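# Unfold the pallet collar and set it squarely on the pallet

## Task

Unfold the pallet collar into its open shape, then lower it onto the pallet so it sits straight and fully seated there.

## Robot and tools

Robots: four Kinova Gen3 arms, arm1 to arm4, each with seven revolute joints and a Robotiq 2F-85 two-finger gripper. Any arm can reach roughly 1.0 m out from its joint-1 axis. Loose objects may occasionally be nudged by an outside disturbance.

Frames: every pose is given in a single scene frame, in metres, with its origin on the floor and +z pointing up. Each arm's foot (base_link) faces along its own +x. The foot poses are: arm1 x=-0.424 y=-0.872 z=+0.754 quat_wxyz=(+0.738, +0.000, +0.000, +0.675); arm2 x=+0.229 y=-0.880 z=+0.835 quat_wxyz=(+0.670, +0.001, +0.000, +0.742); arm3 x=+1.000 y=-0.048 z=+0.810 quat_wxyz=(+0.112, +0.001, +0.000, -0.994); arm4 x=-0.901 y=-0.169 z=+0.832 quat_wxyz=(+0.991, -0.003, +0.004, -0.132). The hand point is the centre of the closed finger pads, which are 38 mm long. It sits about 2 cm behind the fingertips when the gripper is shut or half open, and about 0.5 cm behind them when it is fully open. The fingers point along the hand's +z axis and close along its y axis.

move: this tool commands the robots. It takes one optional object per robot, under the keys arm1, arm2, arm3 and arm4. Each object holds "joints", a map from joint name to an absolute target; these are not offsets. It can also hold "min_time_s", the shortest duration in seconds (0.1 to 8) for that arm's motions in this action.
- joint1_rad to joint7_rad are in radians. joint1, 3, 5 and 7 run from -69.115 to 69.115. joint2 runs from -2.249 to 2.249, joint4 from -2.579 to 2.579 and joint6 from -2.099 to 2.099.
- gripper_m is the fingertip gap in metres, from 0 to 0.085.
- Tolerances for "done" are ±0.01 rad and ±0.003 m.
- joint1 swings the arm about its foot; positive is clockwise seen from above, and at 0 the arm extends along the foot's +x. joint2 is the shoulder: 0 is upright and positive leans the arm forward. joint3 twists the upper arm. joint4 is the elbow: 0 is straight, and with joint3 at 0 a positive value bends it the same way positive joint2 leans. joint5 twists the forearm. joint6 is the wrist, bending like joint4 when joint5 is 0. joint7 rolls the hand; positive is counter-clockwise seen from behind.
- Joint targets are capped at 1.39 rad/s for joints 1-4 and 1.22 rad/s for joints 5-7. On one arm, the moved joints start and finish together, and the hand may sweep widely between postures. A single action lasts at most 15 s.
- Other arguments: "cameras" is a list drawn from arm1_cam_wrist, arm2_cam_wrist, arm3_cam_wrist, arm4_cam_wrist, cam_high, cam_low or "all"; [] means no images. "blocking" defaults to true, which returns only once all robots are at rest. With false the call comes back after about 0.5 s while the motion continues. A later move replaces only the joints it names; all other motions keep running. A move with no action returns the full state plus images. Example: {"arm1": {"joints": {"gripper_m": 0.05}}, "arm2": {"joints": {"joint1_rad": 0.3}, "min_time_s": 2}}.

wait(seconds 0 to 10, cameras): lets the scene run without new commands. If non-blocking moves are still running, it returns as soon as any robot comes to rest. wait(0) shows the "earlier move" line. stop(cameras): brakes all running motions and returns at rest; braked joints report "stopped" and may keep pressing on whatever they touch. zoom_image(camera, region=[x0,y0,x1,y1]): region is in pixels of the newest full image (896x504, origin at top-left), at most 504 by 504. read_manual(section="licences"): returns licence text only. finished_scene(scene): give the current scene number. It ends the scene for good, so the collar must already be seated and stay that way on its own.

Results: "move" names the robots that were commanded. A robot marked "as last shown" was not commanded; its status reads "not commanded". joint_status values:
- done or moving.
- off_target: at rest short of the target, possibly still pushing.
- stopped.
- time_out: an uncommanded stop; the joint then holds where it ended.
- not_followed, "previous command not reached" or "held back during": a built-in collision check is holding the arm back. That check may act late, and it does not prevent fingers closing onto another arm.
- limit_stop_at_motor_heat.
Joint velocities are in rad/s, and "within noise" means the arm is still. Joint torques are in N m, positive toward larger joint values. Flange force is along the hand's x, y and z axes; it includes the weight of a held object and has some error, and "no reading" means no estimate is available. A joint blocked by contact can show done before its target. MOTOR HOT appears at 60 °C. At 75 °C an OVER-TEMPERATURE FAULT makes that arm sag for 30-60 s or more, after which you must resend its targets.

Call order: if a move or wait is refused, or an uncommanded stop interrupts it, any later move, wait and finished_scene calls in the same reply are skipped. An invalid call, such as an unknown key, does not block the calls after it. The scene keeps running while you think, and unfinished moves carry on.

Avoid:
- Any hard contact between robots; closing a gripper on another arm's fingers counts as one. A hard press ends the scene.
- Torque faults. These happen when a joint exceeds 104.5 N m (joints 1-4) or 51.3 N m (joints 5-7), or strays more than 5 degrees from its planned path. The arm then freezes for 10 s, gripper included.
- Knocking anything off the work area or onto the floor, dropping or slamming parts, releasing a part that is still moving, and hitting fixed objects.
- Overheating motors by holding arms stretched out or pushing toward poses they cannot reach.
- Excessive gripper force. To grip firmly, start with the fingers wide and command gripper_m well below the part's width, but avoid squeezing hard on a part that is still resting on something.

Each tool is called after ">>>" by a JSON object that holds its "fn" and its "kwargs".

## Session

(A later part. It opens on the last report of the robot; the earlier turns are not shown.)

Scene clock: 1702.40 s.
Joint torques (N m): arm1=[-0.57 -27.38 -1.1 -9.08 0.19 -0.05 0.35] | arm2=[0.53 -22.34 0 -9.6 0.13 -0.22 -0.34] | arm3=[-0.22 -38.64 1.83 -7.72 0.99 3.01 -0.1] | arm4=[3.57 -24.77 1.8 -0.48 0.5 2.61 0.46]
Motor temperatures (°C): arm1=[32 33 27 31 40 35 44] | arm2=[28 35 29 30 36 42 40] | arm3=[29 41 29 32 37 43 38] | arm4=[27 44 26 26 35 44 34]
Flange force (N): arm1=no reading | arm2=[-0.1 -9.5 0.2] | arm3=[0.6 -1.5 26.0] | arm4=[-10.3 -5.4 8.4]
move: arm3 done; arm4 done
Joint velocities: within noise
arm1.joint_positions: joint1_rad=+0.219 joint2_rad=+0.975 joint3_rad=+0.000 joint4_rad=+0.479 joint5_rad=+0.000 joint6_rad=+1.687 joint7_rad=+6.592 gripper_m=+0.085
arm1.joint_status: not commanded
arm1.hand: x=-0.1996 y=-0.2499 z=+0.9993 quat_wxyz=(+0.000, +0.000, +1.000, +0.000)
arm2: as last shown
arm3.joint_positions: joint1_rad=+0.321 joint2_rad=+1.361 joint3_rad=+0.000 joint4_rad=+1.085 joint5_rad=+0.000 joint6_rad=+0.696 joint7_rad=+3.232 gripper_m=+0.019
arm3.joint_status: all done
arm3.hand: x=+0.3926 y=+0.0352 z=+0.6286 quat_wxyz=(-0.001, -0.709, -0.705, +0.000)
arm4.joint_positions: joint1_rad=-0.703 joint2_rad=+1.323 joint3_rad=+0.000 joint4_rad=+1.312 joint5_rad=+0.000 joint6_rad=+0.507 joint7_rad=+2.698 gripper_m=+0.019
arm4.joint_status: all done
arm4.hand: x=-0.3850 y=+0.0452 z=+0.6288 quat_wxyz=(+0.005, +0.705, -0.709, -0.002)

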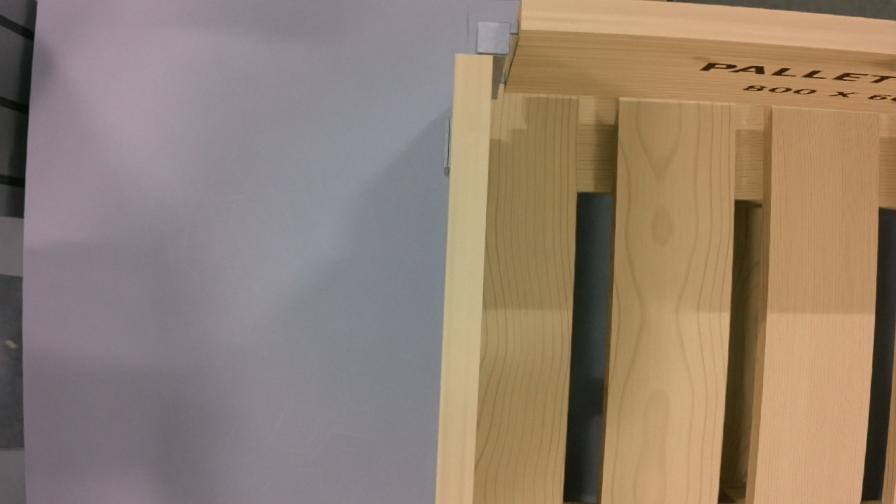

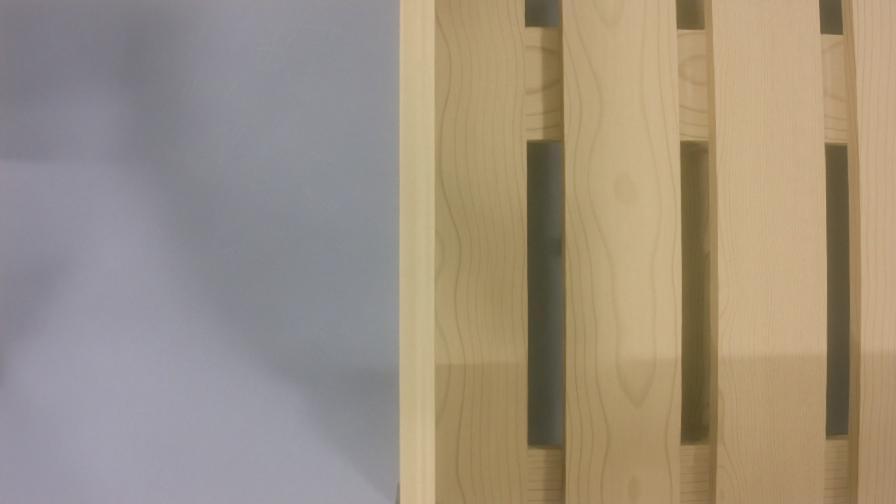

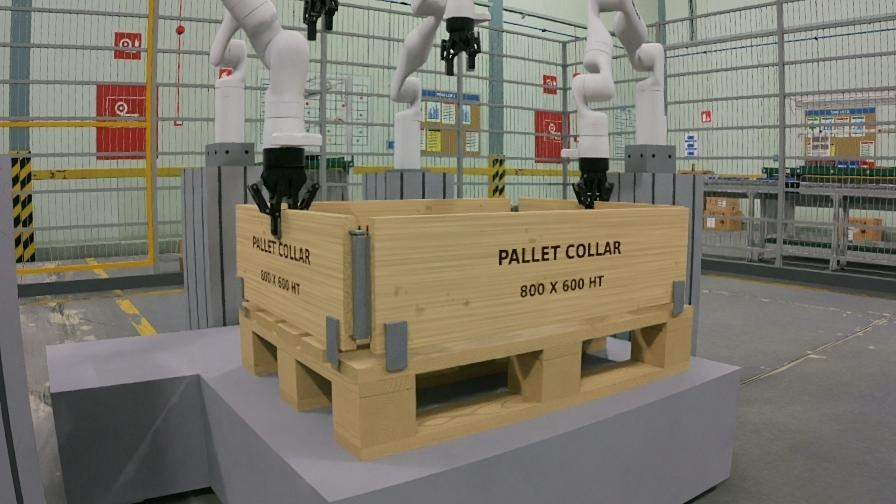

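>>> {"fn": "move", "kwargs": {"arm3": {"joints":{"joint1_rad":0.3205,"joint2_rad":1.3446,"joint4_rad":1.0844,"joint6_rad":0.7126,"joint7_rad":3.2316},"min_time_s":1.2}, "arm4": {"joints":{"joint1_rad":-0.7057,"joint2_rad":1.2977,"joint4_rad":1.337,"joint6_rad":0.5069,"joint7_rad":2.696},"min_time_s":1.2}}}

>>> {"fn": "move", "kwargs": {"arm3": {"joints":{"joint2_rad":1.3857,"joint4_rad":1.0581,"joint6_rad":0.6978},"min_time_s":1.5}, "arm4": {"joints":{"joint2_rad":1.341,"joint4_rad":1.3105,"joint6_rad":0.4901},"min_time_s":1.5}, "cameras": ["cam_low","arm1_cam_wrist"]}}

>>> {"fn": "zoom_image", "kwargs": {"camera": "cam_low", "region": [220, 170, 480, 400]}}

>>> {"fn": "zoom_image", "kwargs": {"camera": "cam_low", "region": [540, 220, 720, 380]}}

Scene clock: 1772.43 s.
Joint torques (N m): arm1=[-0.54 -27.34 -1.08 -9.05 0.23 -0.03 0.37] | arm2=[0.64 -22.28 0.1 -9.68 0.13 -0.25 -0.34] | arm3=[0.12 -37.59 0.68 -6.17 0.22 4.09 -0.13] | arm4=[-2.25 -34.08 -3.2 -2.01 -0.8 3.89 0.11]
Motor temperatures (°C): arm1=[32 34 27 31 40 35 44] | arm2=[28 35 29 30 36 42 40] | arm3=[29 41 29 32 37 43 37] | arm4=[27 42 26 25 35 43 34]
Flange force (N): arm1=no reading | arm2=[0.1 -10.1 0.2] | arm3=[0.5 -5.0 26.6] | arm4=[-0.5 -10.5 27.6]
move: arm3 done; arm4 done
Joint velocities: within noise
arm1.joint_positions: joint1_rad=+0.219 joint2_rad=+0.975 joint3_rad=+0.000 joint4_rad=+0.479 joint5_rad=+0.000 joint6_rad=+1.687 joint7_rad=+6.592 gripper_m=+0.085
arm1.joint_status: not commanded
arm1.hand: x=-0.1996 y=-0.2499 z=+0.9993 quat_wxyz=(+0.000, +0.000, +1.000, +0.000)
arm2: as last shown
arm3.joint_positions: joint1_rad=+0.320 joint2_rad=+1.345 joint3_rad=+0.000 joint4_rad=+1.084 joint5_rad=+0.000 joint6_rad=+0.713 joint7_rad=+3.232 gripper_m=+0.019
arm3.joint_status: all done
arm3.hand: x=+0.3900 y=+0.0352 z=+0.6385 quat_wxyz=(-0.001, -0.709, -0.705, +0.000)
arm4.joint_positions: joint1_rad=-0.706 joint2_rad=+1.298 joint3_rad=+0.000 joint4_rad=+1.337 joint5_rad=+0.000 joint6_rad=+0.507 joint7_rad=+2.696 gripper_m=+0.019
arm4.joint_status: all done
arm4.hand: x=-0.3879 y=+0.0452 z=+0.6390 quat_wxyz=(+0.005, +0.705, -0.709, -0.002)
pictures: none

Scene clock: 1774.23 s.
Joint torques (N m): arm1=[-0.59 -27.33 -1.04 -9.04 0.23 -0.01 0.37] | arm2=[0.57 -22.3 0.01 -9.68 0.19 -0.25 -0.35] | arm3=[0.07 -36.58 0.96 -4.76 0.51 4.69 0.04] | arm4=[-2.48 -33.63 -3.35 -1.6 -0.67 3.87 0.32]
Motor temperatures (°C): arm1=[32 34 27 31 40 35 44] | arm2=[28 35 29 30 36 42 40] | arm3=[29 41 29 32 37 43 37] | arm4=[27 42 26 25 35 43 34]
Flange force (N): arm1=no reading | arm2=[0.0 -10.0 0.3] | arm3=[0.7 -7.5 26.7] | arm4=[-0.5 -10.7 27.1]
move: arm3 done; arm4 done
Joint velocities: within noise
arm1.joint_positions: joint1_rad=+0.219 joint2_rad=+0.975 joint3_rad=+0.000 joint4_rad=+0.479 joint5_rad=+0.000 joint6_rad=+1.687 joint7_rad=+6.592 gripper_m=+0.085
arm1.joint_status: not commanded
arm1.hand: x=-0.1996 y=-0.2499 z=+0.9993 quat_wxyz=(+0.000, +0.000, +1.000, +0.000)
arm2: as last shown
arm3.joint_positions: joint1_rad=+0.320 joint2_rad=+1.386 joint3_rad=+0.000 joint4_rad=+1.058 joint5_rad=+0.000 joint6_rad=+0.698 joint7_rad=+3.232 gripper_m=+0.019
arm3.joint_status: all done
arm3.hand: x=+0.3901 y=+0.0352 z=+0.6186 quat_wxyz=(-0.001, -0.709, -0.705, +0.000)
arm4.joint_positions: joint1_rad=-0.706 joint2_rad=+1.341 joint3_rad=+0.000 joint4_rad=+1.311 joint5_rad=+0.000 joint6_rad=+0.490 joint7_rad=+2.696 gripper_m=+0.019
arm4.joint_status: all done
arm4.hand: x=-0.3882 y=+0.0450 z=+0.6188 quat_wxyz=(+0.005, +0.705, -0.709, -0.002)
pictures: arm1_cam_wrist, cam_low

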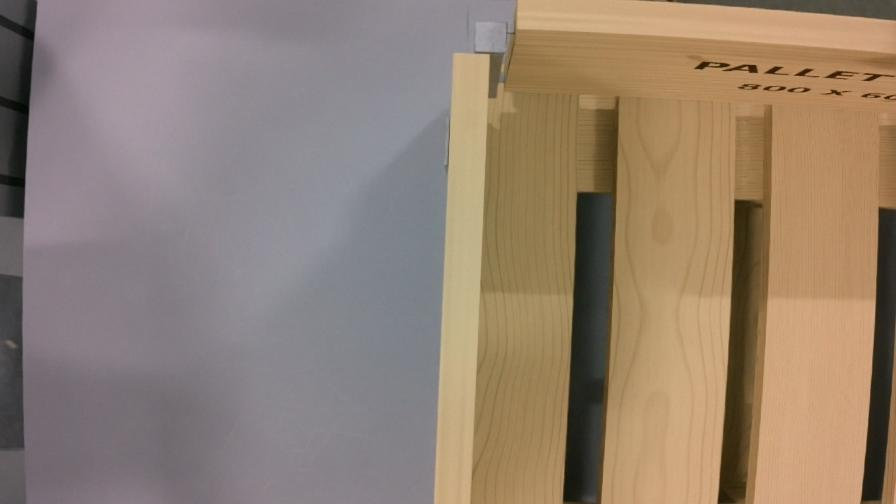

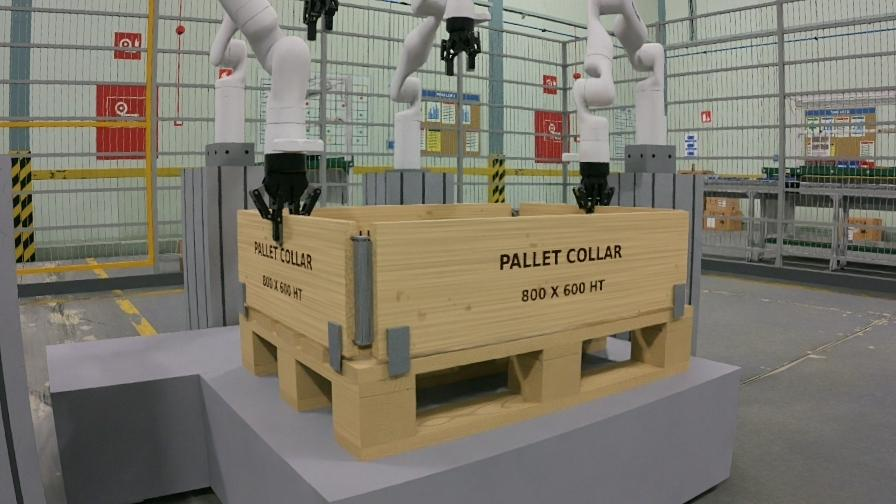

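Scaled by 1.938 from the camera's image (finer frame: 1280x720).

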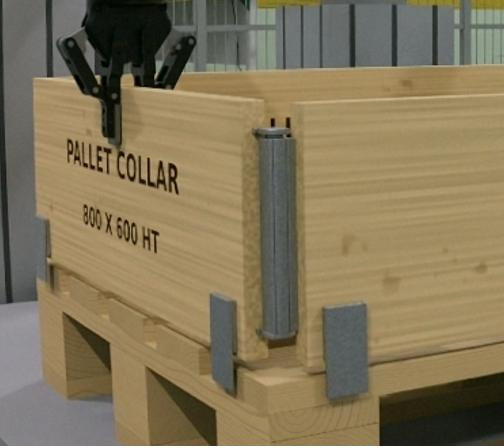

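Scaled by 2.800 from the camera's image (finer frame: 1280x720).

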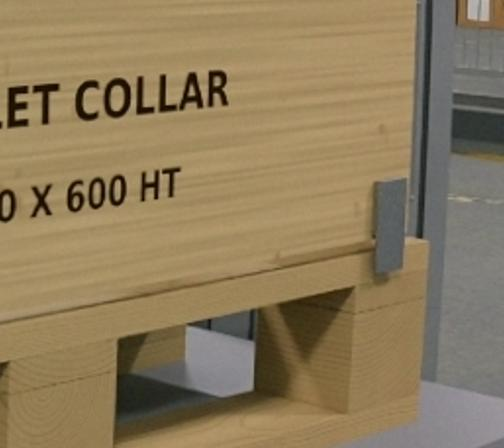

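>>> {"fn": "move", "kwargs": {"arm3": {"joints":{"joint2_rad":1.4175,"joint4_rad":1.0354,"joint6_rad":0.6887},"min_time_s":1.5}, "arm4": {"joints":{"joint2_rad":1.3737,"joint4_rad":1.2881,"joint6_rad":0.4798},"min_time_s":1.5}, "cameras": ["cam_low"]}}

>>> {"fn": "zoom_image", "kwargs": {"camera": "cam_low", "region": [220, 170, 480, 400]}}

>>> {"fn": "zoom_image", "kwargs": {"camera": "cam_low", "region": [540, 220, 720, 380]}}

Scene clock: 1785.00 s.
Joint torques (N m): arm1=[-0.56 -27.32 -1.01 -9.06 0.24 0 0.38] | arm2=[0.62 -22.2 0.05 -9.66 0.17 -0.25 -0.34] | arm3=[2.08 17.38 1.74 -7.5 1.18 -12.61 -0.09] | arm4=[-4.09 5.2 -4.88 -7.25 -0.68 -7.35 0.19]
Motor temperatures (°C): arm1=[32 34 27 31 40 35 44] | arm2=[28 35 29 30 36 42 40] | arm3=[29 41 29 32 37 43 37] | arm4=[27 42 26 25 35 43 34]
Flange force (N): arm1=no reading | arm2=[0.0 -10.2 0.2] | arm3=[-8.5 38.8 -102.6] | arm4=[15.4 18.7 -74.3]
move: arm3 done; arm4 done
Joint velocities: within noise
arm1.joint_positions: joint1_rad=+0.219 joint2_rad=+0.975 joint3_rad=+0.000 joint4_rad=+0.479 joint5_rad=+0.000 joint6_rad=+1.687 joint7_rad=+6.592 gripper_m=+0.085
arm1.joint_status: not commanded
arm1.hand: x=-0.1996 y=-0.2499 z=+0.9993 quat_wxyz=(+0.000, +0.000, +1.000, +0.000)
arm2: as last shown
arm3.joint_positions: joint1_rad=+0.321 joint2_rad=+1.417 joint3_rad=+0.000 joint4_rad=+1.035 joint5_rad=+0.000 joint6_rad=+0.689 joint7_rad=+3.232 gripper_m=+0.019
arm3.joint_status: all done
arm3.hand: x=+0.3899 y=+0.0352 z=+0.6037 quat_wxyz=(-0.001, -0.709, -0.705, +0.000)
arm4.joint_positions: joint1_rad=-0.706 joint2_rad=+1.374 joint3_rad=+0.000 joint4_rad=+1.288 joint5_rad=+0.000 joint6_rad=+0.480 joint7_rad=+2.696 gripper_m=+0.019
arm4.joint_status: all done
arm4.hand: x=-0.3881 y=+0.0450 z=+0.6039 quat_wxyz=(+0.005, +0.705, -0.709, -0.002)

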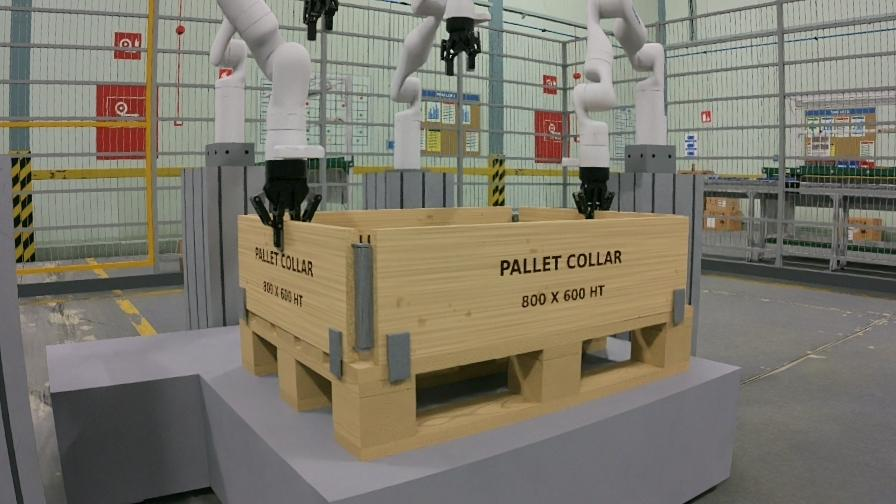

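Scaled by 1.938 from the camera's image (finer frame: 1280x720).

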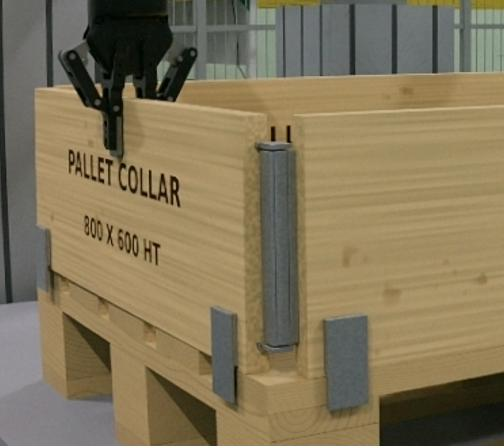

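Scaled by 2.800 from the camera's image (finer frame: 1280x720).

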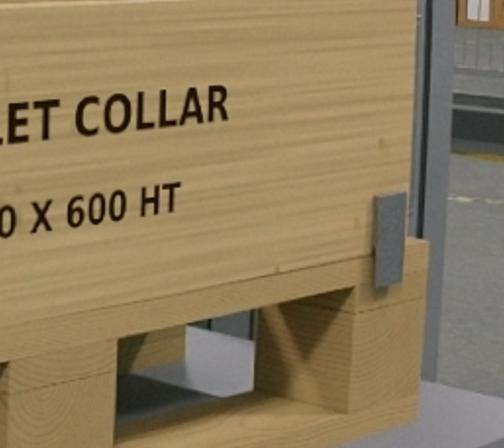

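>>> {"fn": "move", "kwargs": {"arm3": {"joints":{"joint2_rad":1.408,"joint4_rad":1.0422,"joint6_rad":0.6914},"min_time_s":0.8}, "arm4": {"joints":{"joint2_rad":1.3639,"joint4_rad":1.2948,"joint6_rad":0.4829},"min_time_s":0.8}}}

>>> {"fn": "move", "kwargs": {"arm3": {"joints":{"gripper_m":0.055}}, "arm4": {"joints":{"gripper_m":0.055}}}}

>>> {"fn": "move", "kwargs": {"arm3": {"joints":{"joint2_rad":1.3446,"joint4_rad":1.0844,"joint6_rad":0.7126},"min_time_s":1.5}, "arm4": {"joints":{"joint2_rad":1.2977,"joint4_rad":1.337,"joint6_rad":0.5069},"min_time_s":1.5}}}

>>> {"fn": "move", "kwargs": {"arm3": {"joints":{"joint2_rad":1.2597,"joint4_rad":1.1433,"joint6_rad":0.7386},"min_time_s":1.5}, "arm4": {"joints":{"joint2_rad":1.2102,"joint4_rad":1.3934,"joint6_rad":0.538},"min_time_s":1.5}, "cameras": ["all"]}}

>>> {"fn": "zoom_image", "kwargs": {"camera": "cam_low", "region": [220, 170, 480, 400]}}

>>> {"fn": "zoom_image", "kwargs": {"camera": "cam_high", "region": [270, 150, 590, 440]}}

Scene clock: 1803.60 s.
Joint torques (N m): arm1=[-0.51 -27.35 -0.95 -9.03 0.22 -0.02 0.38] | arm2=[0.61 -22.28 0.06 -9.72 0.16 -0.26 -0.34] | arm3=[-1.69 -31.11 -0.52 -4.72 0.11 3.31 -0.02] | arm4=[-2.23 -32.67 -3.33 -1.36 -0.8 4.03 0.18]
Motor temperatures (°C): arm1=[32 34 27 31 40 35 44] | arm2=[28 35 29 30 36 42 40] | arm3=[29 41 29 32 37 43 37] | arm4=[27 41 26 25 35 43 34]
Flange force (N): arm1=no reading | arm2=[0.0 -10.3 0.3] | arm3=[3.0 -2.5 14.3] | arm4=[-0.3 -9.7 25.4]
move: arm3 done; arm4 done
Joint velocities: within noise
arm1.joint_positions: joint1_rad=+0.219 joint2_rad=+0.975 joint3_rad=+0.000 joint4_rad=+0.479 joint5_rad=+0.000 joint6_rad=+1.687 joint7_rad=+6.592 gripper_m=+0.085
arm1.joint_status: not commanded
arm1.hand: x=-0.1996 y=-0.2499 z=+0.9993 quat_wxyz=(+0.000, +0.000, +1.000, +0.000)
arm2: as last shown
arm3.joint_positions: joint1_rad=+0.321 joint2_rad=+1.408 joint3_rad=+0.000 joint4_rad=+1.042 joint5_rad=+0.000 joint6_rad=+0.691 joint7_rad=+3.232 gripper_m=+0.019
arm3.joint_status: all done
arm3.hand: x=+0.3901 y=+0.0352 z=+0.6080 quat_wxyz=(-0.001, -0.709, -0.705, +0.000)
arm4.joint_positions: joint1_rad=-0.706 joint2_rad=+1.364 joint3_rad=+0.000 joint4_rad=+1.295 joint5_rad=+0.000 joint6_rad=+0.483 joint7_rad=+2.696 gripper_m=+0.019
arm4.joint_status: all done
arm4.hand: x=-0.3882 y=+0.0450 z=+0.6083 quat_wxyz=(+0.005, +0.705, -0.709, -0.002)
pictures: none

Scene clock: 1804.53 s.
Joint torques (N m): arm1=[-0.53 -27.36 -1.06 -9.08 0.2 -0.04 0.38] | arm2=[0.61 -22.27 0.06 -9.65 0.16 -0.24 -0.39] | arm3=[-0.63 -25.29 0.5 -6.39 0.55 0.06 -0.02] | arm4=[0.24 -23.77 -0.54 -3.96 -0.15 0.31 -0.06]
Motor temperatures (°C): arm1=[32 34 27 31 40 35 44] | arm2=[28 35 29 30 36 42 40] | arm3=[29 41 29 32 37 43 37] | arm4=[27 41 26 25 35 43 34]
Flange force (N): arm1=no reading | arm2=[0.0 -9.9 0.2] | arm3=[0.3 4.7 -2.6] | arm4=[-0.2 0.8 -0.5]
move: arm3 done; arm4 done
Joint velocities: within noise
arm1.joint_positions: joint1_rad=+0.219 joint2_rad=+0.975 joint3_rad=+0.000 joint4_rad=+0.479 joint5_rad=+0.000 joint6_rad=+1.687 joint7_rad=+6.592 gripper_m=+0.085
arm1.joint_status: not commanded
arm1.hand: x=-0.1996 y=-0.2499 z=+0.9993 quat_wxyz=(+0.000, +0.000, +1.000, +0.000)
arm2: as last shown
arm3.joint_positions: joint1_rad=+0.321 joint2_rad=+1.408 joint3_rad=+0.000 joint4_rad=+1.042 joint5_rad=+0.000 joint6_rad=+0.691 joint7_rad=+3.232 gripper_m=+0.055
arm3.joint_status: all done
arm3.hand: x=+0.3900 y=+0.0352 z=+0.6080 quat_wxyz=(-0.001, -0.709, -0.705, +0.000)
arm4.joint_positions: joint1_rad=-0.706 joint2_rad=+1.364 joint3_rad=+0.000 joint4_rad=+1.295 joint5_rad=+0.000 joint6_rad=+0.483 joint7_rad=+2.696 gripper_m=+0.055
arm4.joint_status: all done
arm4.hand: x=-0.3882 y=+0.0450 z=+0.6083 quat_wxyz=(+0.005, +0.705, -0.709, -0.002)
pictures: none

Scene clock: 1806.33 s.
Joint torques (N m): arm1=[-0.59 -27.36 -1.03 -9.11 0.23 -0.03 0.37] | arm2=[0.56 -22.27 -0.01 -9.67 0.18 -0.22 -0.35] | arm3=[-0.71 -25.13 0.46 -6.57 0.51 0.06 -0.02] | arm4=[0.26 -23.67 -0.58 -4.17 -0.18 0.35 -0.02]
Motor temperatures (°C): arm1=[32 34 27 31 40 35 44] | arm2=[28 35 29 30 36 42 40] | arm3=[29 41 29 32 37 43 37] | arm4=[27 41 26 25 35 43 34]
Flange force (N): arm1=no reading | arm2=[-0.1 -10.1 0.3] | arm3=[0.4 4.9 -2.5] | arm4=[-0.2 1.1 -0.5]
move: arm3 done; arm4 done
Joint velocities: within noise
arm1.joint_positions: joint1_rad=+0.219 joint2_rad=+0.975 joint3_rad=+0.000 joint4_rad=+0.479 joint5_rad=+0.000 joint6_rad=+1.687 joint7_rad=+6.592 gripper_m=+0.085
arm1.joint_status: not commanded
arm1.hand: x=-0.1996 y=-0.2499 z=+0.9993 quat_wxyz=(+0.000, +0.000, +1.000, +0.000)
arm2.joint_positions: joint1_rad=+0.016 joint2_rad=+0.855 joint3_rad=+0.000 joint4_rad=+0.825 joint5_rad=+0.000 joint6_rad=+1.461 joint7_rad=-0.085 gripper_m=+0.085
arm2.joint_status: not commanded
arm2.hand: x=+0.2000 y=-0.2508 z=+1.0515 quat_wxyz=(+0.001, +0.001, -1.000, -0.001)
arm3.joint_positions: joint1_rad=+0.321 joint2_rad=+1.345 joint3_rad=+0.000 joint4_rad=+1.084 joint5_rad=+0.000 joint6_rad=+0.713 joint7_rad=+3.232 gripper_m=+0.055
arm3.joint_status: all done
arm3.hand: x=+0.3900 y=+0.0353 z=+0.6385 quat_wxyz=(-0.001, -0.709, -0.705, +0.000)
arm4.joint_positions: joint1_rad=-0.706 joint2_rad=+1.298 joint3_rad=+0.000 joint4_rad=+1.337 joint5_rad=+0.000 joint6_rad=+0.507 joint7_rad=+2.696 gripper_m=+0.055
arm4.joint_status: all done
arm4.hand: x=-0.3879 y=+0.0452 z=+0.6390 quat_wxyz=(+0.005, +0.705, -0.709, -0.002)
pictures: none

Scene clock: 1808.13 s.
Joint torques (N m): arm1=[-0.53 -27.41 -1.07 -9.05 0.22 -0.04 0.41] | arm2=[0.65 -22.31 0.03 -9.67 0.21 -0.29 -0.39] | arm3=[-0.68 -24.86 0.5 -6.73 0.53 0.07 -0.03] | arm4=[0.24 -23.42 -0.59 -4.39 -0.15 0.31 -0.05]
Motor temperatures (°C): arm1=[32 34 27 31 40 35 44] | arm2=[28 35 29 30 36 42 40] | arm3=[29 41 29 32 37 43 37] | arm4=[27 41 26 25 35 43 34]
Flange force (N): arm1=no reading | arm2=[0.1 -9.8 0.1] | arm3=[0.5 4.7 -2.1] | arm4=[-0.3 0.7 -0.3]
move: arm3 done; arm4 done
Joint velocities: within noise
arm1.joint_positions: joint1_rad=+0.219 joint2_rad=+0.975 joint3_rad=+0.000 joint4_rad=+0.479 joint5_rad=+0.000 joint6_rad=+1.687 joint7_rad=+6.592 gripper_m=+0.085
arm1.joint_status: not commanded
arm1.hand: x=-0.1996 y=-0.2499 z=+0.9993 quat_wxyz=(+0.000, +0.000, +1.000, +0.000)
arm2: as last shown
arm3.joint_positions: joint1_rad=+0.321 joint2_rad=+1.260 joint3_rad=+0.000 joint4_rad=+1.143 joint5_rad=+0.000 joint6_rad=+0.739 joint7_rad=+3.232 gripper_m=+0.055
arm3.joint_status: all done
arm3.hand: x=+0.3933 y=+0.0350 z=+0.6784 quat_wxyz=(-0.001, -0.709, -0.705, +0.000)
arm4.joint_positions: joint1_rad=-0.706 joint2_rad=+1.210 joint3_rad=+0.000 joint4_rad=+1.393 joint5_rad=+0.000 joint6_rad=+0.538 joint7_rad=+2.696 gripper_m=+0.055
arm4.joint_status: all done
arm4.hand: x=-0.3902 y=+0.0441 z=+0.6788 quat_wxyz=(+0.005, +0.705, -0.709, -0.002)
pictures: arm1_cam_wrist, arm2_cam_wrist, arm3_cam_wrist, arm4_cam_wrist, cam_high, cam_low

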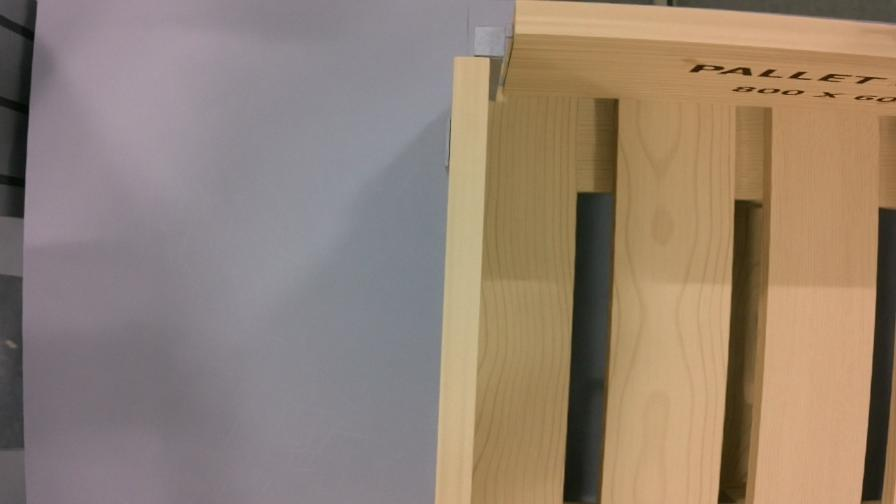

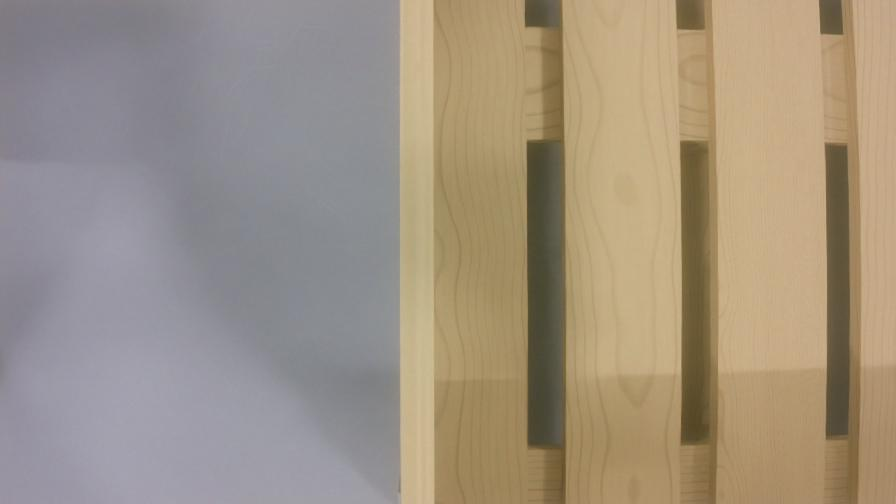

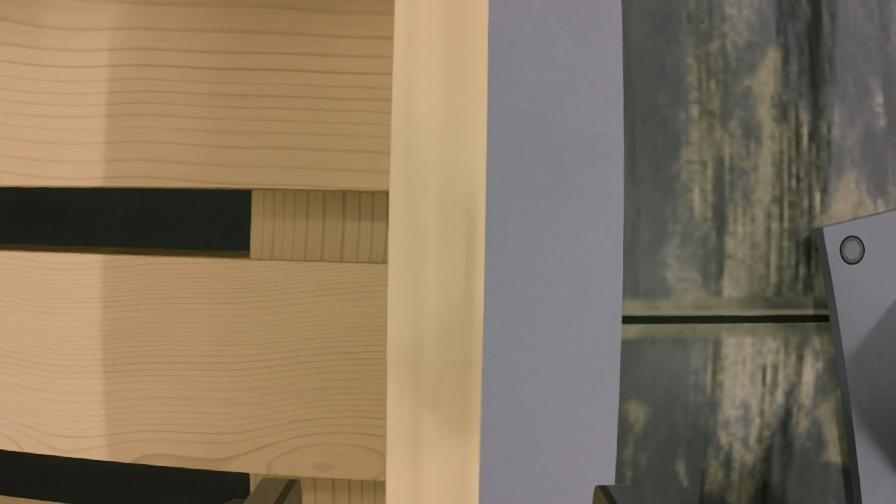

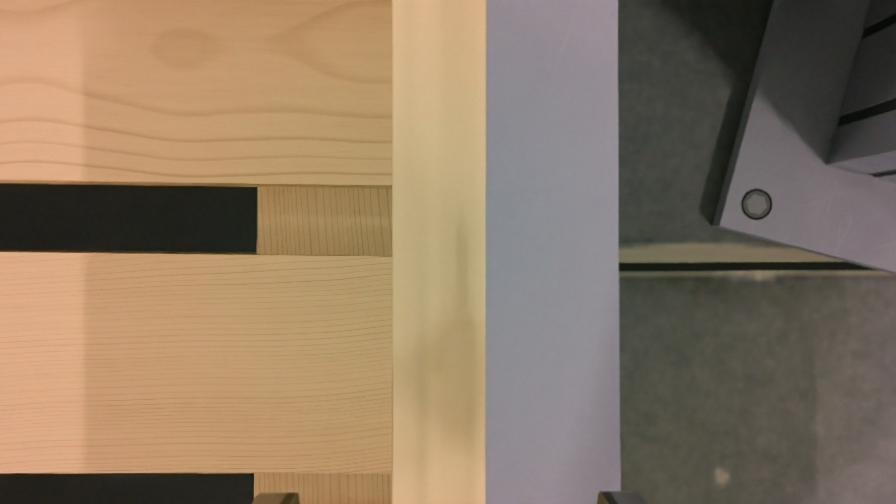

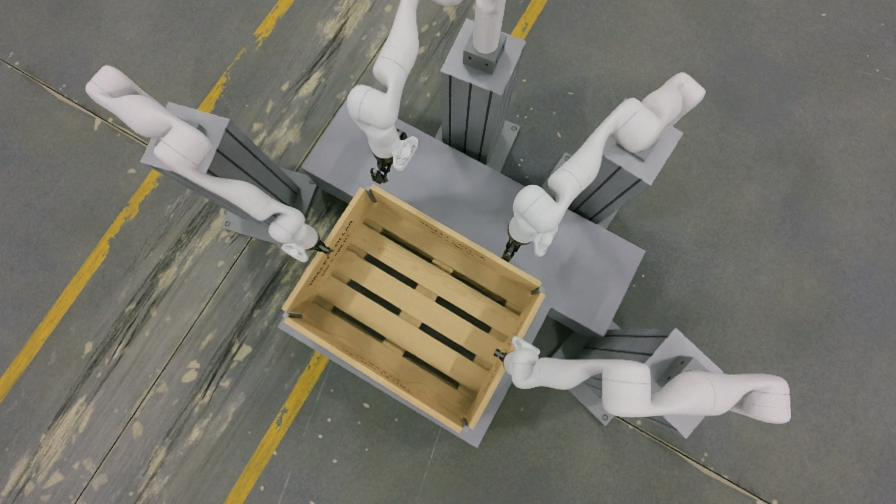

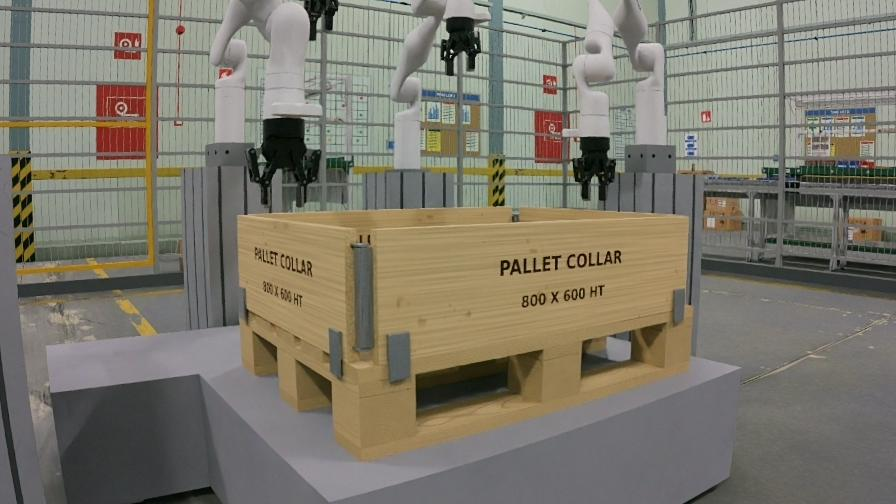

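Scaled by 1.938 from the camera's image (finer frame: 1280x720).

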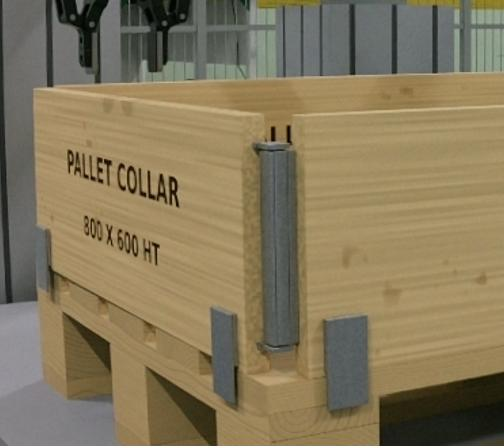

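Scaled by 1.575 from the camera's image (finer frame: 1280x720).

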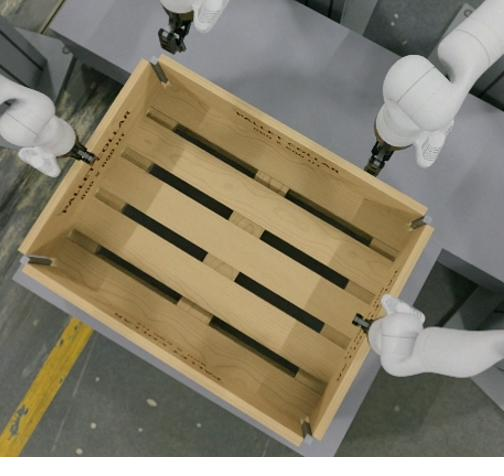

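>>> {"fn": "finished_scene", "kwargs": {"scene": 1}}

The scene is finished: the task was done.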